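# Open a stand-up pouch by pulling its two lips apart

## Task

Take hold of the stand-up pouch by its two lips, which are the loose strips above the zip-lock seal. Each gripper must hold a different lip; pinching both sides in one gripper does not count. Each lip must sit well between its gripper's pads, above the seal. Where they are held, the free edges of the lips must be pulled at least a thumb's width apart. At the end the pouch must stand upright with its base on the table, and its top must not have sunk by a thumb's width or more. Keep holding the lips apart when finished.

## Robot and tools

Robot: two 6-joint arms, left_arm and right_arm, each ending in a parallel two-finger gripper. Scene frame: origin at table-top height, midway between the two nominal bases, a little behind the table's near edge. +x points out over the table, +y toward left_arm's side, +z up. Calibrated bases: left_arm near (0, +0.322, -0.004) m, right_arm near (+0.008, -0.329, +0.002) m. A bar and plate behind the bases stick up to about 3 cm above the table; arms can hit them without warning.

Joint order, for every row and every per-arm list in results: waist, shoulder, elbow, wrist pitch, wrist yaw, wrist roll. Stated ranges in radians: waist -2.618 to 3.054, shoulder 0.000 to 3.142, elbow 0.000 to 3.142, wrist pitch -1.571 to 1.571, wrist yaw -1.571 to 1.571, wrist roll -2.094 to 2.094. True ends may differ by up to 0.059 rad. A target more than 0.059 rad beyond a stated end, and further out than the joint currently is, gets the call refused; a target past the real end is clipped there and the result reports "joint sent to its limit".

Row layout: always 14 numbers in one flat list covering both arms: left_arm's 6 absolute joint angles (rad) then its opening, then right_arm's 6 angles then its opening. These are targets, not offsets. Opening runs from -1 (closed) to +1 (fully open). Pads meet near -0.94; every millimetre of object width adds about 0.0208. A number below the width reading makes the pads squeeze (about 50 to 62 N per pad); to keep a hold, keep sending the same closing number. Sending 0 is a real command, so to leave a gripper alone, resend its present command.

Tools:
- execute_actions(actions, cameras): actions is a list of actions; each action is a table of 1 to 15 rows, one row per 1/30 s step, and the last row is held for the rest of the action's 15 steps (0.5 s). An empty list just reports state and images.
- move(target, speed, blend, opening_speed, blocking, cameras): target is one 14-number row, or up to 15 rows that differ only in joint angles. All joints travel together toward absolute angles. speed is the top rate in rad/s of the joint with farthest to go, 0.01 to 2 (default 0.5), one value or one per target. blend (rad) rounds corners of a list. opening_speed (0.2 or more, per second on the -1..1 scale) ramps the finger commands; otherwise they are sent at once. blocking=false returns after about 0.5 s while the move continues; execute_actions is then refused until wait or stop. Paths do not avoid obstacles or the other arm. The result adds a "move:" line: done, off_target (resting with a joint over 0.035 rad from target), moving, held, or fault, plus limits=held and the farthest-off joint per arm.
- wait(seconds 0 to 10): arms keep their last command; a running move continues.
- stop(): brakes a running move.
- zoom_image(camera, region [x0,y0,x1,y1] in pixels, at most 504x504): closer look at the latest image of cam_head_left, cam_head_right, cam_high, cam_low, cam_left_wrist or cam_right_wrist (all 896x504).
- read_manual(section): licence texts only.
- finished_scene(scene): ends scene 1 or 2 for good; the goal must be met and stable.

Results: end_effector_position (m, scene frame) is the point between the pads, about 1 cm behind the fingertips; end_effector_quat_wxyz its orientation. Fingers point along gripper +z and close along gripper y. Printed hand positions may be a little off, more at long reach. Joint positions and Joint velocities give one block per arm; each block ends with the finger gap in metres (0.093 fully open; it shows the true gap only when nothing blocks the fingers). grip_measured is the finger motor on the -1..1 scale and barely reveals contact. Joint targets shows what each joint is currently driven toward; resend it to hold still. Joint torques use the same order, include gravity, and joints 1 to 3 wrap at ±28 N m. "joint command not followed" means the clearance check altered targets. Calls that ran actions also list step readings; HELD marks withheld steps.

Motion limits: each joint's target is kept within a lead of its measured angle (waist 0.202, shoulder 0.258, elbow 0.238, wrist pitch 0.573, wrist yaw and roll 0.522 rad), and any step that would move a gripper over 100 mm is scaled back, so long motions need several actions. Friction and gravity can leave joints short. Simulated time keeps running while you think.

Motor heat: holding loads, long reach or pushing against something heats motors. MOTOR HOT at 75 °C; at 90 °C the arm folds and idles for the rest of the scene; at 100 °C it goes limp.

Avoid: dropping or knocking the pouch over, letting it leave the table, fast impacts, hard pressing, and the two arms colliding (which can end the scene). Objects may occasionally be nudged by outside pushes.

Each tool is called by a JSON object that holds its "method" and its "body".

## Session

{"method": "execute_actions", "body": {"actions": []}}

{"method": "zoom_image", "body": {"camera": "cam_high", "region": [350, 20, 650, 260]}}

Scene clock: 0.00 s.
left_arm: end_effector_position=(+0.0852, +0.1869, +0.1521) grip_measured=+1.000 end_effector_quat_wxyz=(+0.136, -0.024, +0.986, -0.088) | right_arm: end_effector_position=(+0.2826, +0.0575, +0.1922) grip_measured=+1.000 end_effector_quat_wxyz=(+0.297, -0.462, +0.832, -0.083)
Joint names: [waist, shoulder, elbow, wrist pitch, wrist yaw, wrist roll]
Joint positions: left_arm=[-1.238 0.922 0.923 -1.339 -0.199 -1.238 0.093] | right_arm=[1.101 1.994 1.892 -1.045 0.448 -0.011 0.093]
Joint velocities: left_arm=[-0.027 -0.007 0.007 -0.066 0.007 0.022 0] | right_arm=[-0.002 0.002 -0.007 0.037 0.022 0.066 0]
Joint torques (N m): no reading
Heat: left arm: 32 °C; right arm: 31 °C.
Joint targets: left_arm=[-1.238 0.924 0.932 -1.333 -0.197 -1.238] | right_arm=[1.099 1.987 1.900 -1.042 0.449 -0.010]
Tool commands: left_gripper/opening=+1.0 right_gripper/opening=+1.0
camera_calibration:
cam_left_wrist: T_world_to_cam=[[0.0131966, -0.978108, 0.207677, 0.147149], [-0.986087, 0.0216891, 0.16481, 0.0939749], [-0.165706, -0.206962, -0.964214, 0.282472], [0, 0, 0, 1]] pos_world=[0.137533, 0.200351, 0.226315]
cam_right_wrist: T_world_to_cam=[[0.713634, -0.546423, 0.438348, -0.2569], [-0.60062, -0.799319, -0.0185776, 0.25835], [0.360531, -0.250023, -0.898613, 0.168595], [0, 0, 0, 1]] pos_world=[0.277719, 0.108281, 0.268913]

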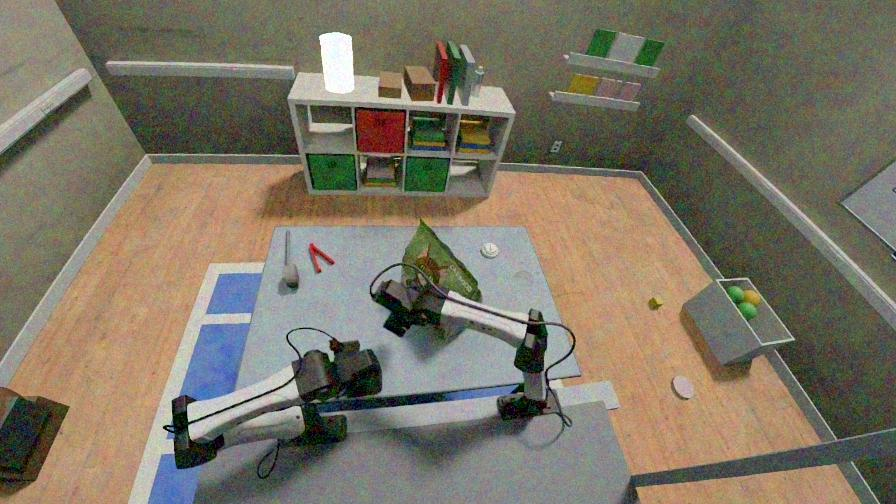

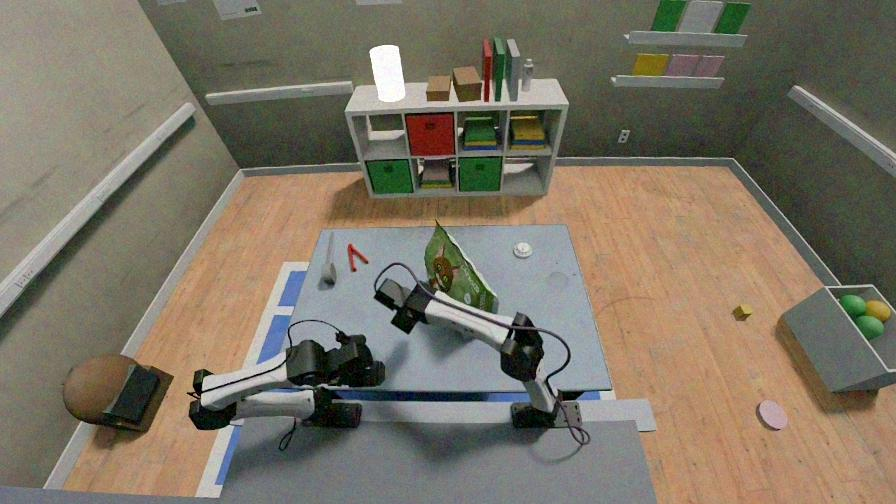

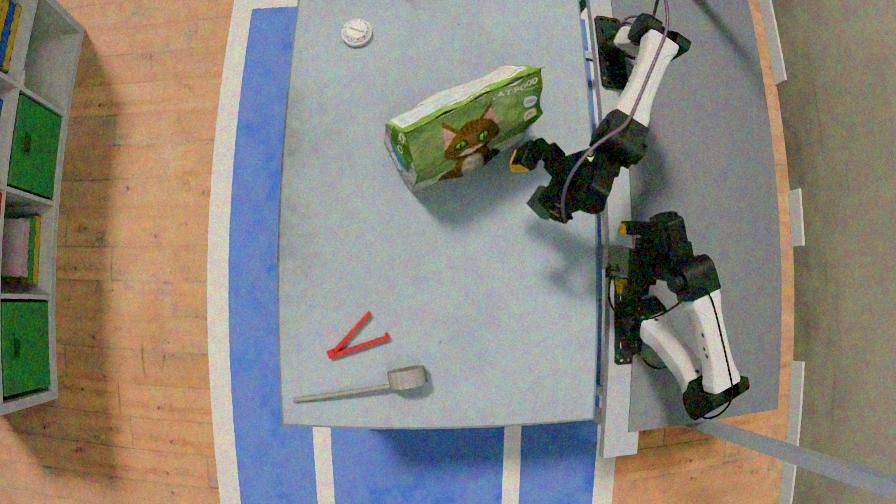

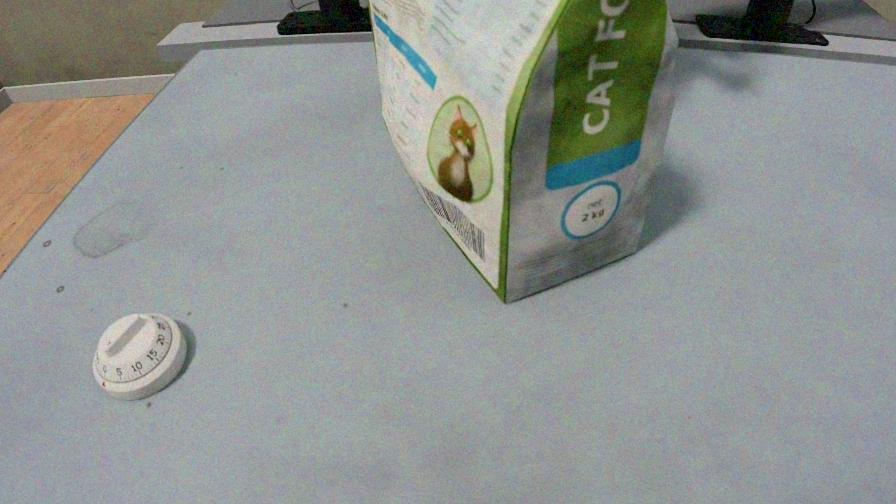

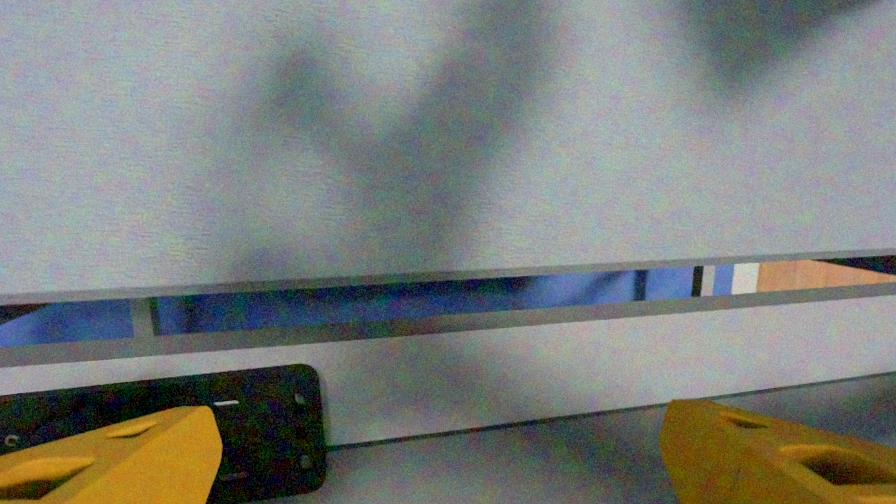

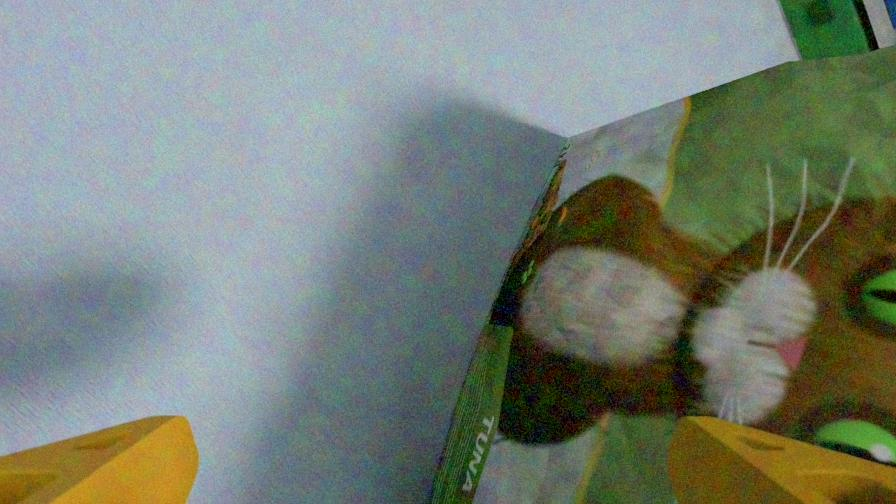

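Scaled by 1.680 from the camera's 896x504 image, which has a finer 1280x720 frame.

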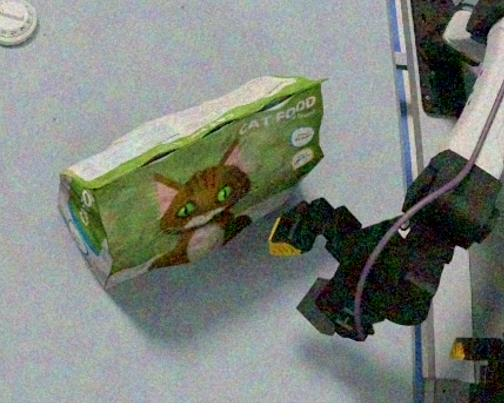

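{"method": "move", "body": {"target": [[-1.238,0.924,0.932,-1.333,-0.197,-1.238,1,1.099,1.41,2.03,-1.07,0.2,0,0.9],[-1.238,0.924,0.932,-1.333,-0.197,-1.238,1,0.5,1.41,2.03,-1.07,0,0,0.9]], "speed": 0.6, "cameras": ["cam_right_wrist","cam_high","cam_head_right"]}}

{"method": "zoom_image", "body": {"camera": "cam_high", "region": [350, 20, 600, 220]}}

Scene clock: 16.20 s.
left_arm: end_effector_position=(+0.0852, +0.1869, +0.1521) grip_measured=+1.000 end_effector_quat_wxyz=(+0.136, -0.024, +0.986, -0.088) | right_arm: end_effector_position=(+0.3139, -0.1581, +0.4703) grip_measured=+0.902 end_effector_quat_wxyz=(+0.528, -0.212, +0.812, +0.127)
Joint names: [waist, shoulder, elbow, wrist pitch, wrist yaw, wrist roll]
Joint positions: left_arm=[-1.238 0.922 0.923 -1.339 -0.199 -1.238 0.093] | right_arm=[0.504 1.404 2.024 -1.062 0.007 -0.009 0.088]
Joint velocities: left_arm=[-0.007 -0.012 -0.007 -0.037 -0.022 0.007 0] | right_arm=[0.002 0.002 -0.017 -0.051 0.022 -0.051 -0.001]
Joint torques (N m): left_arm=[0.77 -0.16 6.95 0.85 -0.14 0.03] | right_arm=[-0.24 -3.07 5.3 2.38 -0.14 0]
Heat: left arm: 34 °C; right arm: 35 °C.
Joint targets: left_arm=[-1.238 0.924 0.932 -1.333 -0.197 -1.238] | right_arm=[0.500 1.410 2.030 -1.070 0.000 0.000]
move: done
camera_calibration:
cam_right_wrist: T_world_to_cam=[[0.468565, -0.882287, 0.0449152, -0.310068], [-0.664064, -0.38529, -0.640758, 0.487977], [0.582638, 0.27041, -0.766428, 0.303644], [0, 0, 0, 1]] pos_world=[0.29242, -0.167664, 0.559324]
Images, in order (width x height): cam_head_right 896x504, cam_high 896x504, cam_right_wrist 896x504.

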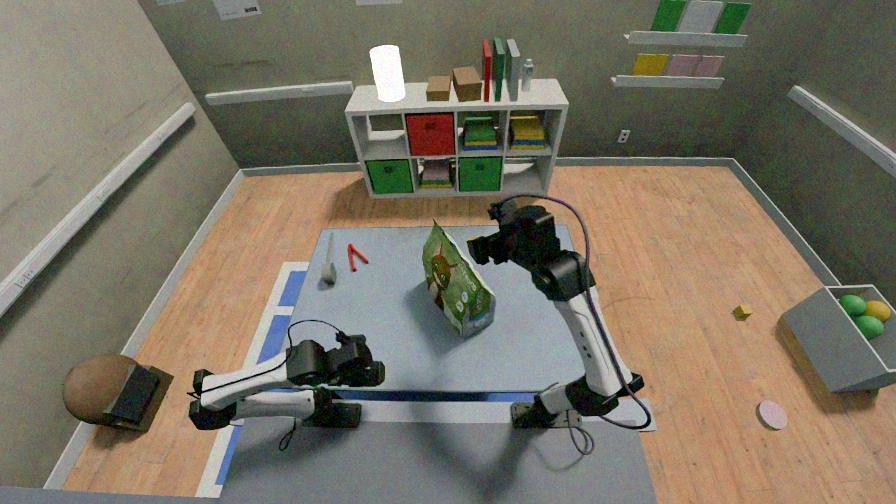

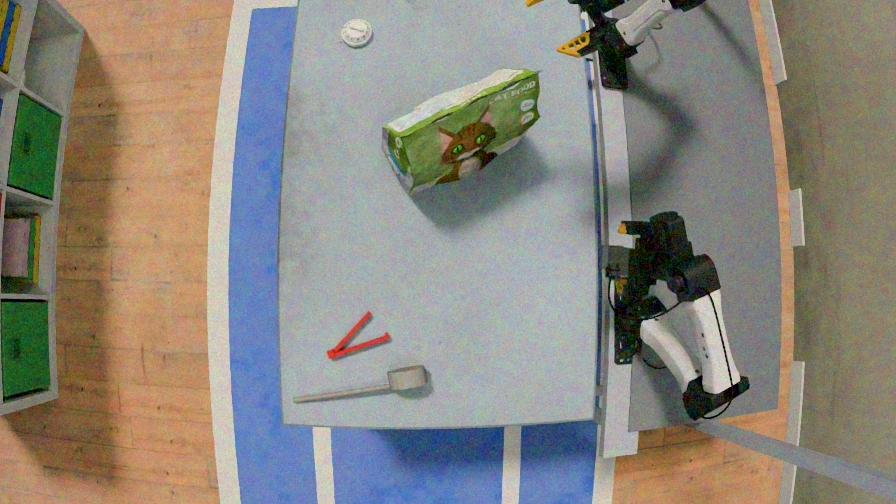

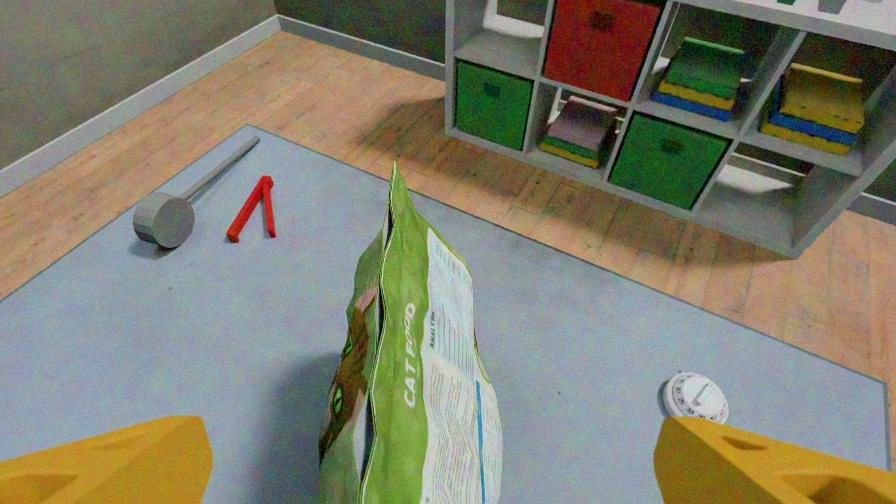

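Scaled by 2.016 from the camera's 896x504 image, which has a finer 1280x720 frame.

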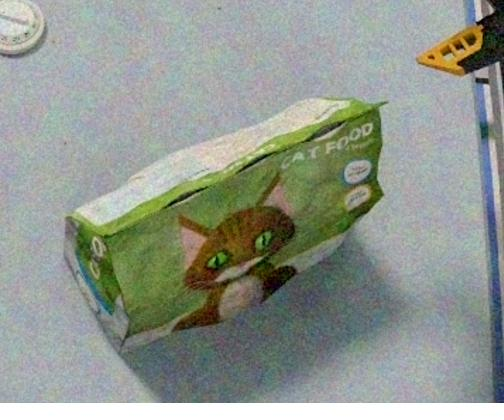

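{"method": "move", "body": {"target": [[-1.238,0.924,0.932,-1.333,-0.197,-1.238,-0.95,0.1,1.41,2.03,-1.07,0,0,-0.95],[-1.238,0.924,0.932,-1.333,-0.197,-1.238,-0.95,0.1,2.01,1.632,-0.717,0,0,-0.95],[-1.238,0.924,0.932,-1.333,-0.197,-1.238,-0.95,0.3,2.01,1.632,-0.717,0,0,-0.95]], "speed": 0.6, "opening_speed": 1, "cameras": ["cam_high","cam_low","cam_head_right"]}}

Scene clock: 33.60 s.
left_arm: end_effector_position=(+0.0852, +0.1869, +0.1521) grip_measured=-0.946 end_effector_quat_wxyz=(+0.136, -0.024, +0.986, -0.088) | right_arm: end_effector_position=(+0.4735, -0.1829, +0.1103) grip_measured=-0.946 end_effector_quat_wxyz=(+0.234, -0.151, +0.960, +0.035)
Joint names: [waist, shoulder, elbow, wrist pitch, wrist yaw, wrist roll]
Joint positions: left_arm=[-1.238 0.922 0.923 -1.339 -0.199 -1.238 0] | right_arm=[0.302 2.016 1.632 -0.73 -0.004 -0.009 0]
Joint velocities: left_arm=[0.002 -0.027 -0.002 0.022 -0.007 0.095 0] | right_arm=[-0.017 0.002 -0.007 -0.022 -0.066 -0.007 0]
Joint torques (N m): left_arm=[0.58 -0.38 6.82 0.85 -0.13 0.01] | right_arm=[-0.17 -10.56 6.2 1.66 0.02 0]
Heat: left arm: 36 °C; right arm: 35 °C.
Joint targets: left_arm=[-1.238 0.924 0.932 -1.333 -0.197 -1.238] | right_arm=[0.300 2.010 1.632 -0.717 0.000 0.000]
move: done
Images, in order (width x height): cam_head_right 896x504, cam_high 896x504, cam_low 896x504.

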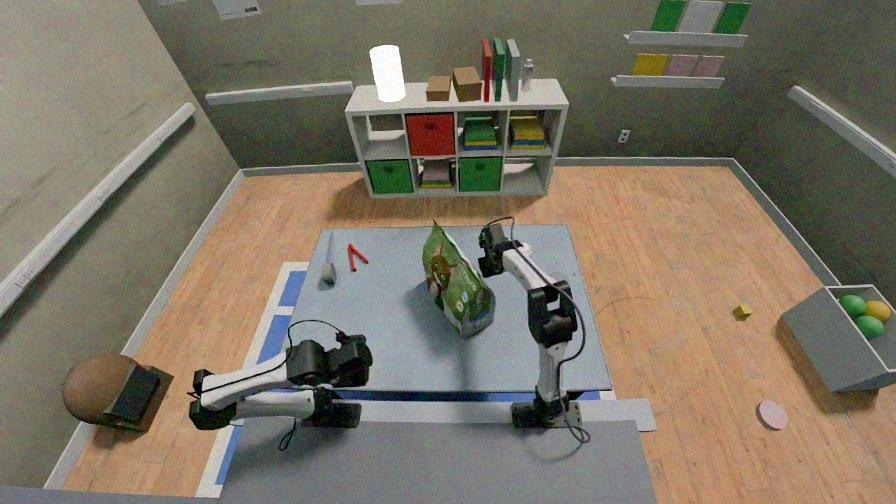

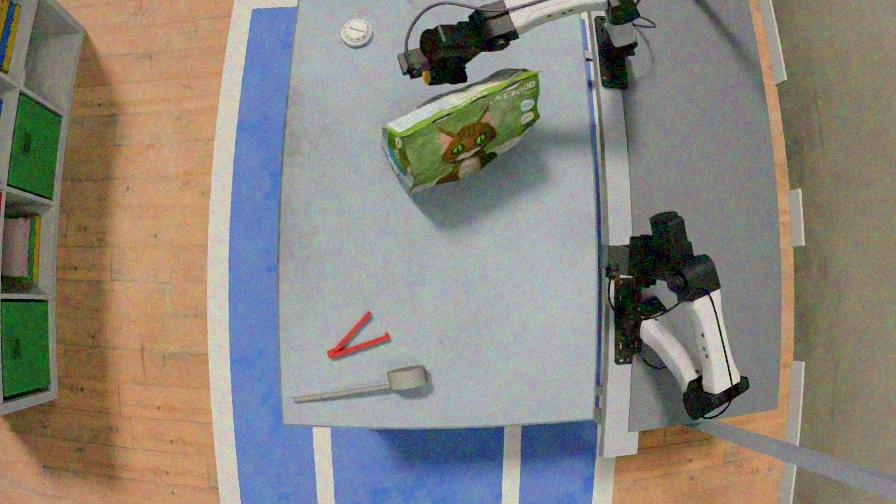

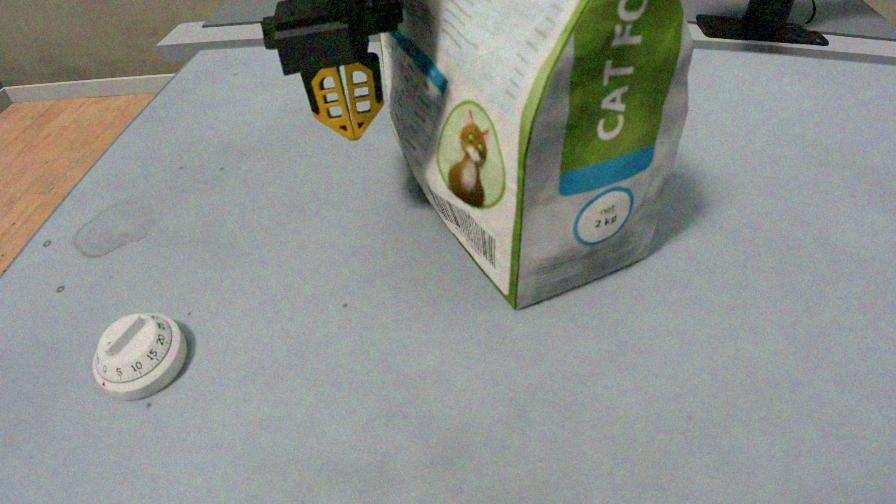

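{"method": "move", "body": {"target": [[-1.238,0.924,0.932,-1.333,-0.197,-1.238,-0.95,0.47,2.01,1.632,-0.717,0,0,-0.95]], "speed": 0.15, "cameras": ["cam_high","cam_low"]}}

Scene clock: 52.40 s.
left_arm: end_effector_position=(+0.0852, +0.1869, +0.1521) grip_measured=-0.946 end_effector_quat_wxyz=(+0.136, -0.024, +0.986, -0.088) | right_arm: end_effector_position=(+0.4597, -0.1369, +0.1128) grip_measured=-0.946 end_effector_quat_wxyz=(+0.247, -0.201, +0.948, +0.006)
Joint names: [waist, shoulder, elbow, wrist pitch, wrist yaw, wrist roll]
Joint positions: left_arm=[-1.238 0.922 0.923 -1.339 -0.199 -1.238 0] | right_arm=[0.432 2.015 1.632 -0.716 0.089 -0.009 0]
Joint velocities: left_arm=[-0.007 -0.002 -0.012 -0.007 -0.022 -0.022 0] | right_arm=[-0.007 -0.002 0.002 -0.007 -0.022 -0.037 0]
Joint torques (N m): left_arm=[0.65 -0.36 6.93 0.86 -0.15 0.04] | right_arm=[2.97 -10.5 6.23 1.51 -0.98 -0.01]
Heat: left arm: 36 °C; right arm: 41 °C.
Joint targets: left_arm=[-1.238 0.924 0.932 -1.333 -0.197 -1.238] | right_arm=[0.470 2.010 1.632 -0.717 0.000 0.000]
move: off_target (right_arm); right_arm: the wrist yaw is farthest, 0.089 rad from its target
Images, in order (width x height): cam_high 896x504, cam_low 896x504.

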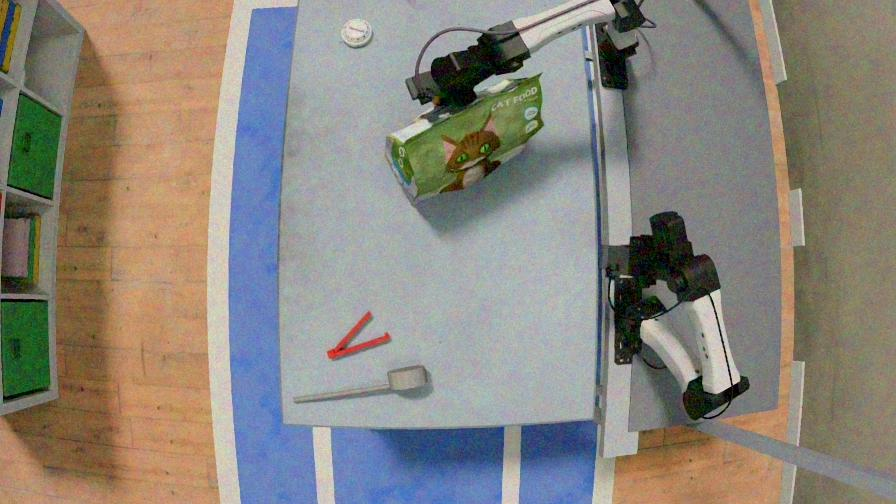

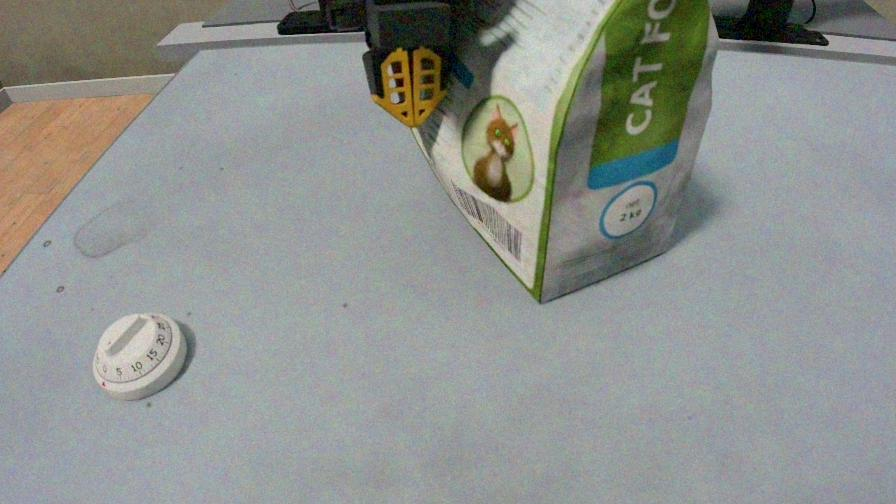

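{"method": "move", "body": {"target": [-1.238,0.924,0.932,-1.333,-0.197,-1.238,-0.95,0.54,2.01,1.632,-0.717,0,0,-0.95], "speed": 0.15, "cameras": ["cam_high","cam_low"]}}

{"method": "move", "body": {"target": [-1.238,0.924,0.932,-1.333,-0.197,-1.238,-0.95,0.61,2.01,1.632,-0.717,0,0,-0.95], "speed": 0.15, "cameras": ["cam_high","cam_low"]}}

Scene clock: 56.57 s.
left_arm: end_effector_position=(+0.0852, +0.1869, +0.1521) grip_measured=-0.946 end_effector_quat_wxyz=(+0.136, -0.024, +0.986, -0.088) | right_arm: end_effector_position=(+0.4454, -0.1041, +0.1131) grip_measured=-0.946 end_effector_quat_wxyz=(+0.249, -0.235, +0.939, +0.014)
Joint names: [waist, shoulder, elbow, wrist pitch, wrist yaw, wrist roll]
Joint positions: left_arm=[-1.238 0.922 0.923 -1.339 -0.199 -1.238 0] | right_arm=[0.505 2.015 1.632 -0.712 0.092 -0.008 0]
Joint velocities: left_arm=[0.002 -0.012 0.012 -0.007 -0.022 0.022 0] | right_arm=[-0.007 0.002 0.012 -0.051 0.007 0.007 0]
Joint torques (N m): left_arm=[0.7 -0.34 6.98 0.83 -0.14 0.01] | right_arm=[2.67 -10.45 6.11 1.48 -1.08 0.01]
Heat: left arm: 37 °C; right arm: 41 °C.
Joint targets: left_arm=[-1.238 0.924 0.932 -1.333 -0.197 -1.238] | right_arm=[0.540 2.010 1.632 -0.717 0.000 0.000]
move: off_target (right_arm); right_arm: the wrist yaw is farthest, 0.092 rad from its target
Images, in order (width x height): cam_high 896x504, cam_low 896x504.

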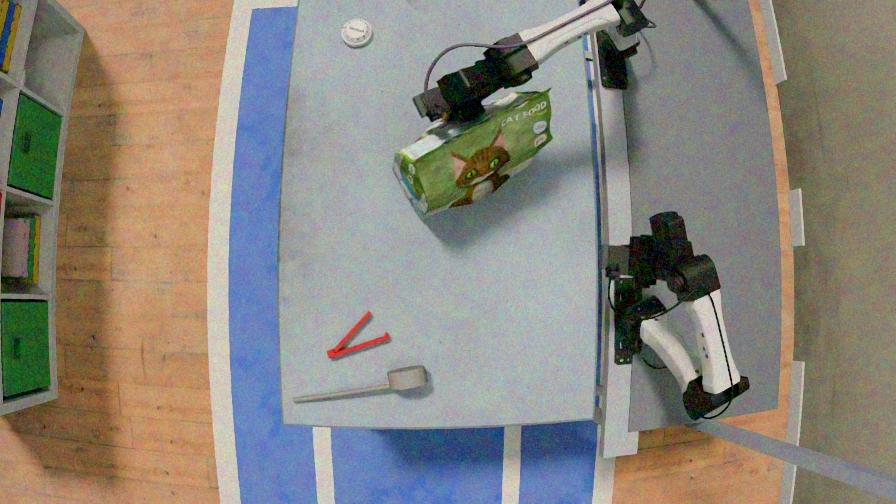

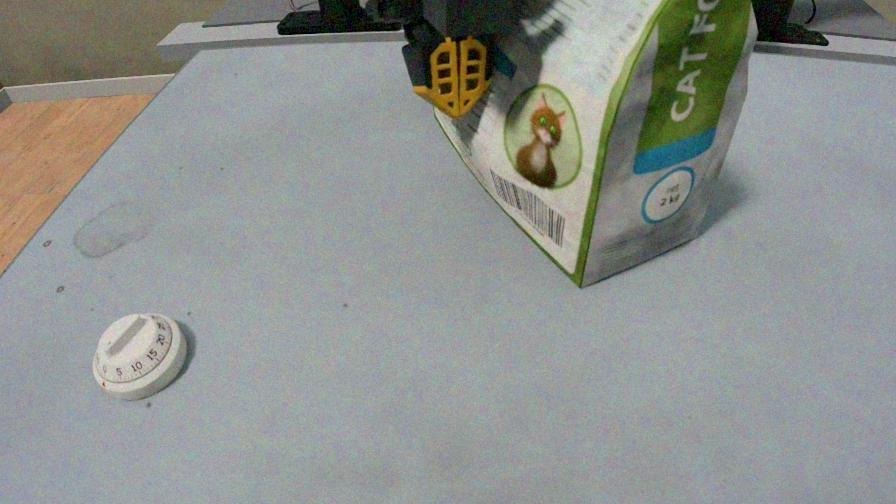

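Scene clock: 57.53 s.
left_arm: end_effector_position=(+0.0852, +0.1869, +0.1521) grip_measured=-0.946 end_effector_quat_wxyz=(+0.136, -0.024, +0.986, -0.088) | right_arm: end_effector_position=(+0.4294, -0.0746, +0.1131) grip_measured=-0.946 end_effector_quat_wxyz=(+0.250, -0.266, +0.931, +0.021)
Joint names: [waist, shoulder, elbow, wrist pitch, wrist yaw, wrist roll]
Joint positions: left_arm=[-1.238 0.922 0.923 -1.339 -0.199 -1.238 0] | right_arm=[0.574 2.015 1.632 -0.711 0.094 -0.007 0]
Joint velocities: left_arm=[0.002 0.012 -0.012 0.037 -0.022 -0.037 0] | right_arm=[0.012 -0.022 0.007 -0.11 -0.007 -0.022 0]
Joint torques (N m): left_arm=[0.59 -0.27 6.95 0.89 -0.15 0.01] | right_arm=[2.82 -10.52 6.13 1.46 -1.1 0.04]
Heat: left arm: 37 °C; right arm: 41 °C.
Joint targets: left_arm=[-1.238 0.924 0.932 -1.333 -0.197 -1.238] | right_arm=[0.610 2.010 1.632 -0.717 0.000 0.000]
move: off_target (right_arm); right_arm: the wrist yaw is farthest, 0.094 rad from its target
Images, in order (width x height): cam_high 896x504, cam_low 896x504.

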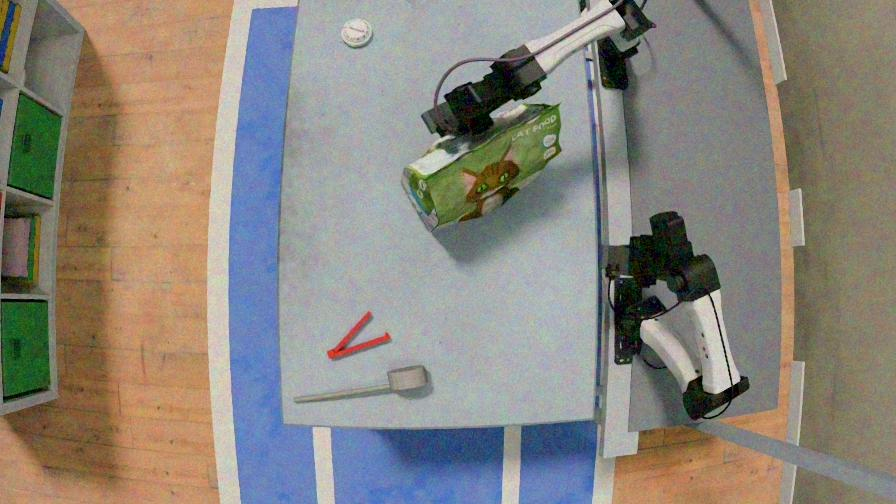

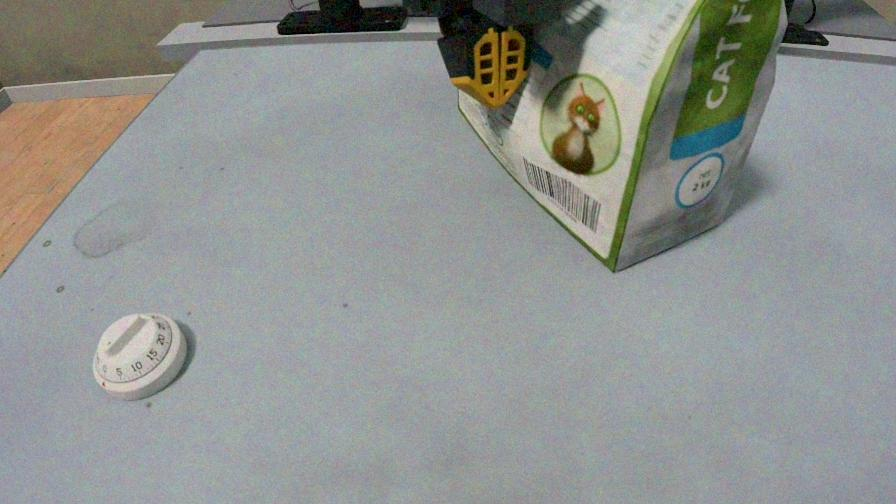

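{"method": "move", "body": {"target": [-1.238,0.924,0.932,-1.333,-0.197,-1.238,-0.95,0.69,2.01,1.632,-0.717,0,0,-0.95], "speed": 0.15, "cameras": ["cam_high"]}}

{"method": "move", "body": {"target": [-1.238,0.924,0.932,-1.333,-0.197,-1.238,-0.95,0.5,2.01,1.632,-0.717,0,0,-0.95], "speed": 0.3, "cameras": []}}

{"method": "move", "body": {"target": [-1.238,0.924,0.932,-1.333,-0.197,-1.238,-0.95,0.45,1.41,2.03,-1.07,0,0,-0.95], "cameras": ["cam_high"]}}

{"method": "move", "body": {"target": [-1.238,0.924,0.932,-1.333,-0.197,-1.238,0.2,0.75,1.41,2.03,-1.07,0,0,0.2]}}

Scene clock: 63.63 s.
left_arm: end_effector_position=(+0.0852, +0.1869, +0.1521) grip_measured=-0.946 end_effector_quat_wxyz=(+0.136, -0.024, +0.986, -0.088) | right_arm: end_effector_position=(+0.4081, -0.0416, +0.1129) grip_measured=-0.946 end_effector_quat_wxyz=(+0.249, -0.303, +0.919, +0.030)
Joint names: [waist, shoulder, elbow, wrist pitch, wrist yaw, wrist roll]
Joint positions: left_arm=[-1.238 0.922 0.923 -1.339 -0.199 -1.238 0] | right_arm=[0.653 2.015 1.632 -0.709 0.095 -0.006 0]
Joint velocities: left_arm=[-0.012 -0.012 0.002 0.037 0.007 -0.037 0] | right_arm=[-0.002 -0.022 0.017 0.037 0.022 -0.081 0]
Joint torques (N m): left_arm=[0.64 -0.31 6.95 0.86 -0.16 0.03] | right_arm=[3.03 -10.47 6.05 1.46 -1.08 -0.02]
Heat: left arm: 37 °C; right arm: 41 °C.
Joint targets: left_arm=[-1.238 0.924 0.932 -1.333 -0.197 -1.238] | right_arm=[0.690 2.010 1.632 -0.717 0.000 0.000]
move: off_target (right_arm); right_arm: the wrist yaw is farthest, 0.095 rad from its target
Images, in order (width x height): cam_high 896x504.

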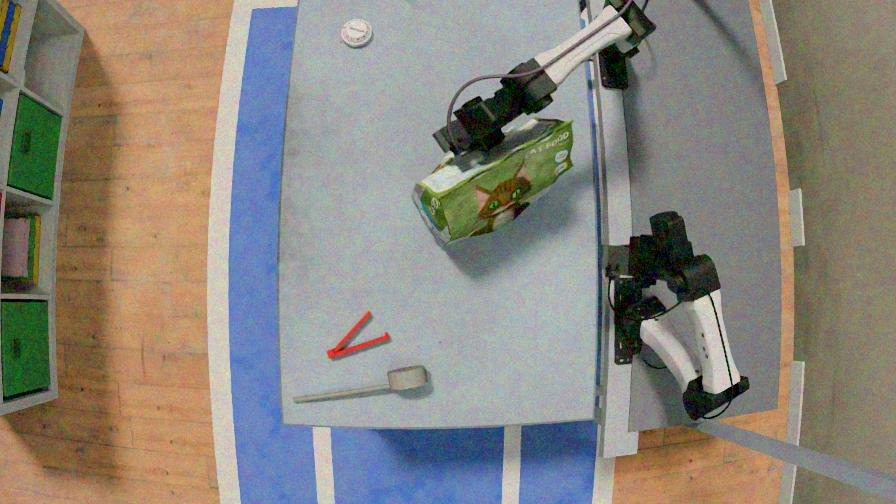

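Scene clock: 64.70 s.
left_arm: end_effector_position=(+0.0852, +0.1869, +0.1521) grip_measured=-0.946 end_effector_quat_wxyz=(+0.136, -0.024, +0.986, -0.088) | right_arm: end_effector_position=(+0.4406, -0.0946, +0.1125) grip_measured=-0.946 end_effector_quat_wxyz=(+0.240, -0.241, +0.939, +0.054)
Joint names: [waist, shoulder, elbow, wrist pitch, wrist yaw, wrist roll]
Joint positions: left_arm=[-1.238 0.922 0.923 -1.339 -0.199 -1.238 0] | right_arm=[0.497 2.015 1.632 -0.712 0.006 -0.006 0]
Joint velocities: left_arm=[0.007 -0.002 -0.012 -0.007 -0.007 0.007 0] | right_arm=[0.007 -0.007 -0.002 -0.007 0.007 0.007 0]
Joint torques (N m): left_arm=[0.59 -0.2 6.93 0.9 -0.14 0.01] | right_arm=[0.18 -10.44 6.26 1.46 -0.12 -0.03]
Heat: left arm: 37 °C; right arm: 41 °C.
Joint targets: left_arm=[-1.238 0.924 0.932 -1.333 -0.197 -1.238] | right_arm=[0.500 2.010 1.632 -0.717 0.000 0.000]
move: done
No camera images: "cameras" was empty.

Scene clock: 66.67 s.
left_arm: end_effector_position=(+0.0852, +0.1869, +0.1521) grip_measured=-0.946 end_effector_quat_wxyz=(+0.136, -0.024, +0.986, -0.088) | right_arm: end_effector_position=(+0.3214, -0.1735, +0.4714) grip_measured=-0.946 end_effector_quat_wxyz=(+0.532, -0.191, +0.817, +0.117)
Joint names: [waist, shoulder, elbow, wrist pitch, wrist yaw, wrist roll]
Joint positions: left_arm=[-1.238 0.922 0.923 -1.339 -0.199 -1.238 0] | right_arm=[0.455 1.402 2.025 -1.062 0.005 -0.006 0]
Joint velocities: left_arm=[0.007 -0.012 0.012 -0.051 -0.051 0.037 0] | right_arm=[-0.002 -0.007 -0.022 0.007 -0.066 0.007 0]
Joint torques (N m): left_arm=[0.65 -0.29 6.94 0.87 -0.13 0.01] | right_arm=[-0.62 -3.1 5.33 2.38 -0.09 -0.02]
Heat: left arm: 37 °C; right arm: 41 °C.
Joint targets: left_arm=[-1.238 0.924 0.932 -1.333 -0.197 -1.238] | right_arm=[0.450 1.410 2.030 -1.070 0.000 0.000]
move: done
Images, in order (width x height): cam_high 896x504.

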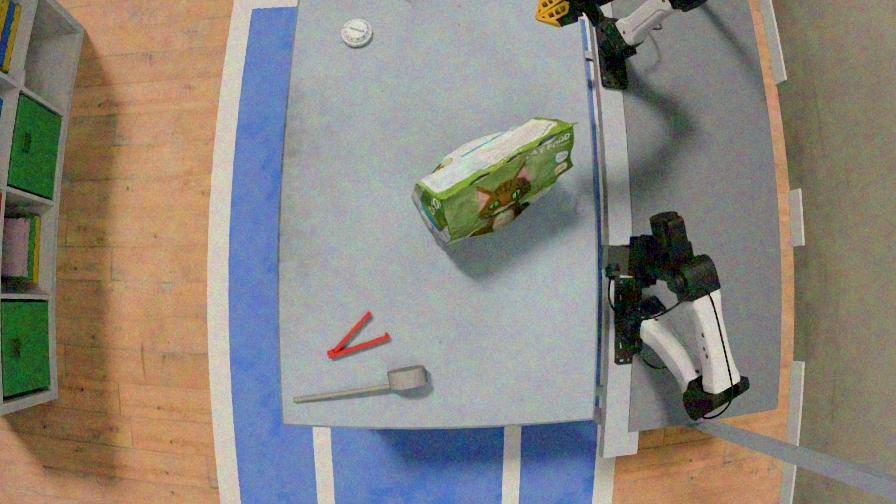

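Scene clock: 67.63 s.
left_arm: end_effector_position=(+0.0852, +0.1869, +0.1521) grip_measured=+0.198 end_effector_quat_wxyz=(+0.136, -0.024, +0.986, -0.088) | right_arm: end_effector_position=(+0.2622, -0.0868, +0.4703) grip_measured=+0.198 end_effector_quat_wxyz=(+0.508, -0.311, +0.780, +0.192)
Joint names: [waist, shoulder, elbow, wrist pitch, wrist yaw, wrist roll]
Joint positions: left_arm=[-1.238 0.922 0.923 -1.339 -0.199 -1.238 0.055] | right_arm=[0.747 1.402 2.025 -1.062 0.001 -0.006 0.055]
Joint velocities: left_arm=[-0.017 0.017 -0.007 -0.037 -0.051 0.007 -0.001] | right_arm=[-0.012 -0.002 -0.002 0.037 -0.051 -0.007 0]
Joint torques (N m): left_arm=[0.62 -0.27 6.9 0.85 -0.16 0.02] | right_arm=[0.16 -3.18 5.29 2.38 -0.03 -0.02]
Heat: left arm: 37 °C; right arm: 41 °C.
Joint targets: left_arm=[-1.238 0.924 0.932 -1.333 -0.197 -1.238] | right_arm=[0.750 1.410 2.030 -1.070 0.000 0.000]
move: done
camera_calibration:
cam_left_wrist: T_world_to_cam=[[0.0131966, -0.978108, 0.207677, 0.147149], [-0.986087, 0.0216891, 0.16481, 0.0939749], [-0.165706, -0.206962, -0.964214, 0.282472], [0, 0, 0, 1]] pos_world=[0.137533, 0.200351, 0.226315]
cam_right_wrist: T_world_to_cam=[[0.66992, -0.741132, 0.0439323, -0.263016], [-0.550174, -0.535301, -0.640906, 0.438299], [0.498513, 0.405185, -0.766361, 0.348287], [0, 0, 0, 1]] pos_world=[0.243715, -0.101429, 0.559378]

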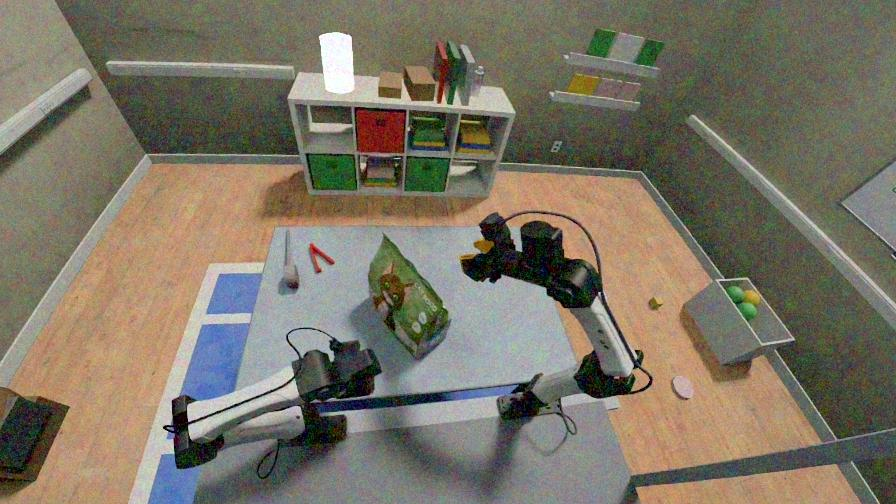

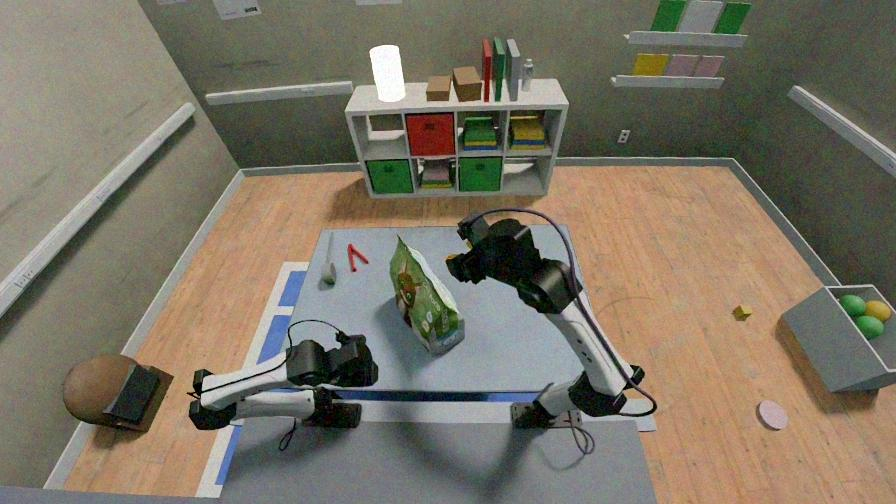

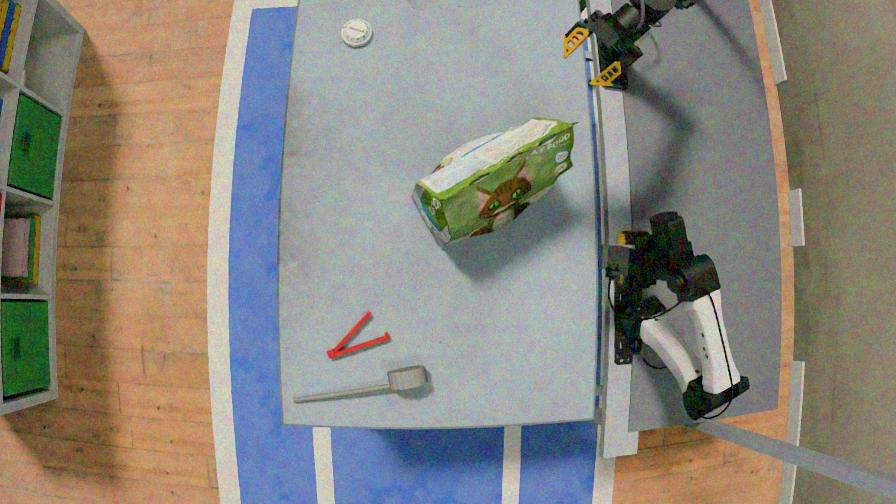

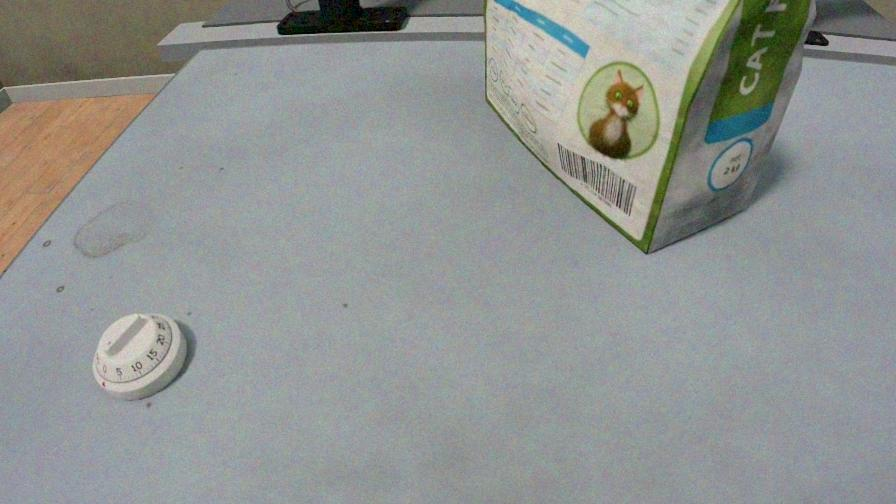

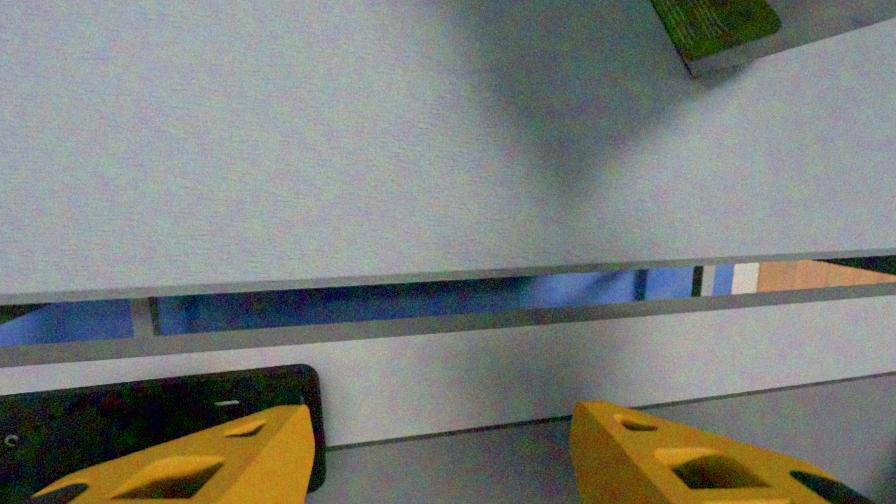

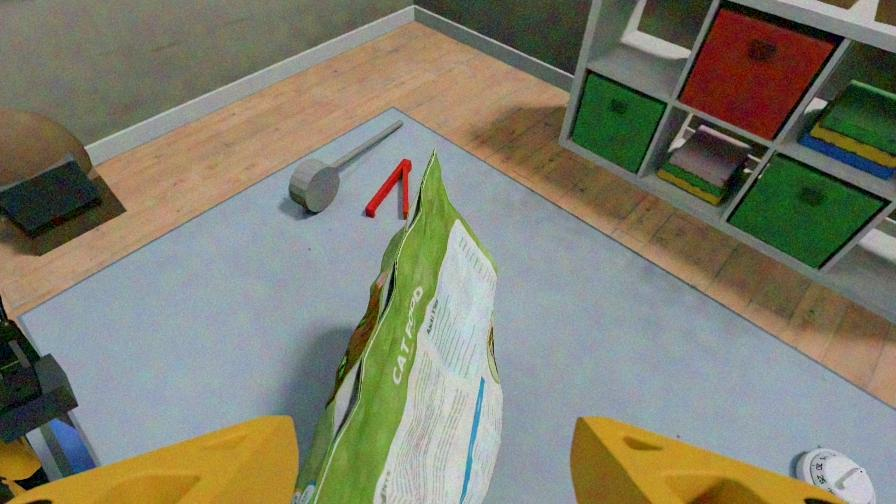

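{"method": "zoom_image", "body": {"camera": "cam_right_wrist", "region": [280, 140, 520, 504]}}

{"method": "zoom_image", "body": {"camera": "cam_high", "region": [400, 100, 600, 250]}}

{"method": "zoom_image", "body": {"camera": "cam_head_right", "region": [360, 220, 500, 360]}}

Scaled by 1.385 from the camera's 896x504 image, which has a finer 1280x720 frame.

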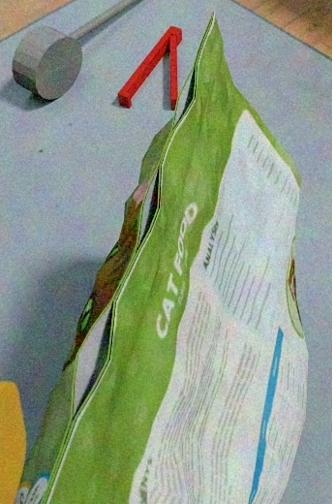

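Scaled by 2.520 from the camera's 896x504 image, which has a finer 1280x720 frame.

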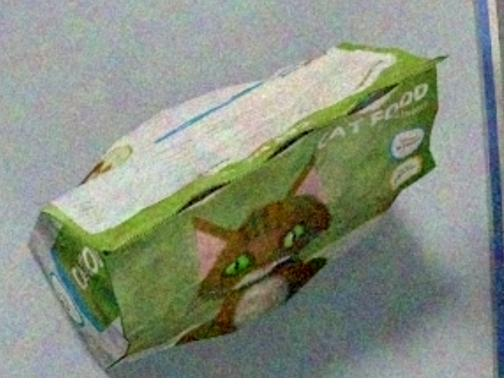

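Scaled by 3.600 from the camera's 896x504 image, which has a finer 1280x720 frame.

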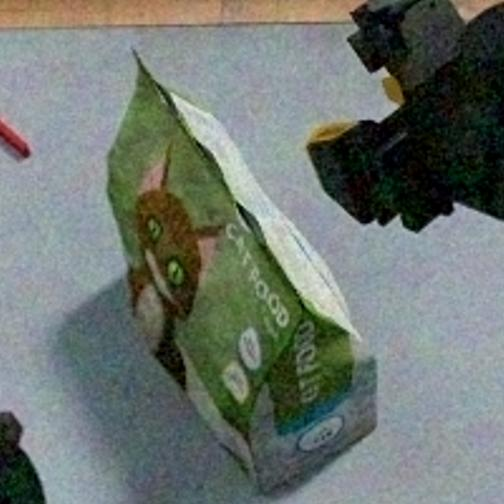

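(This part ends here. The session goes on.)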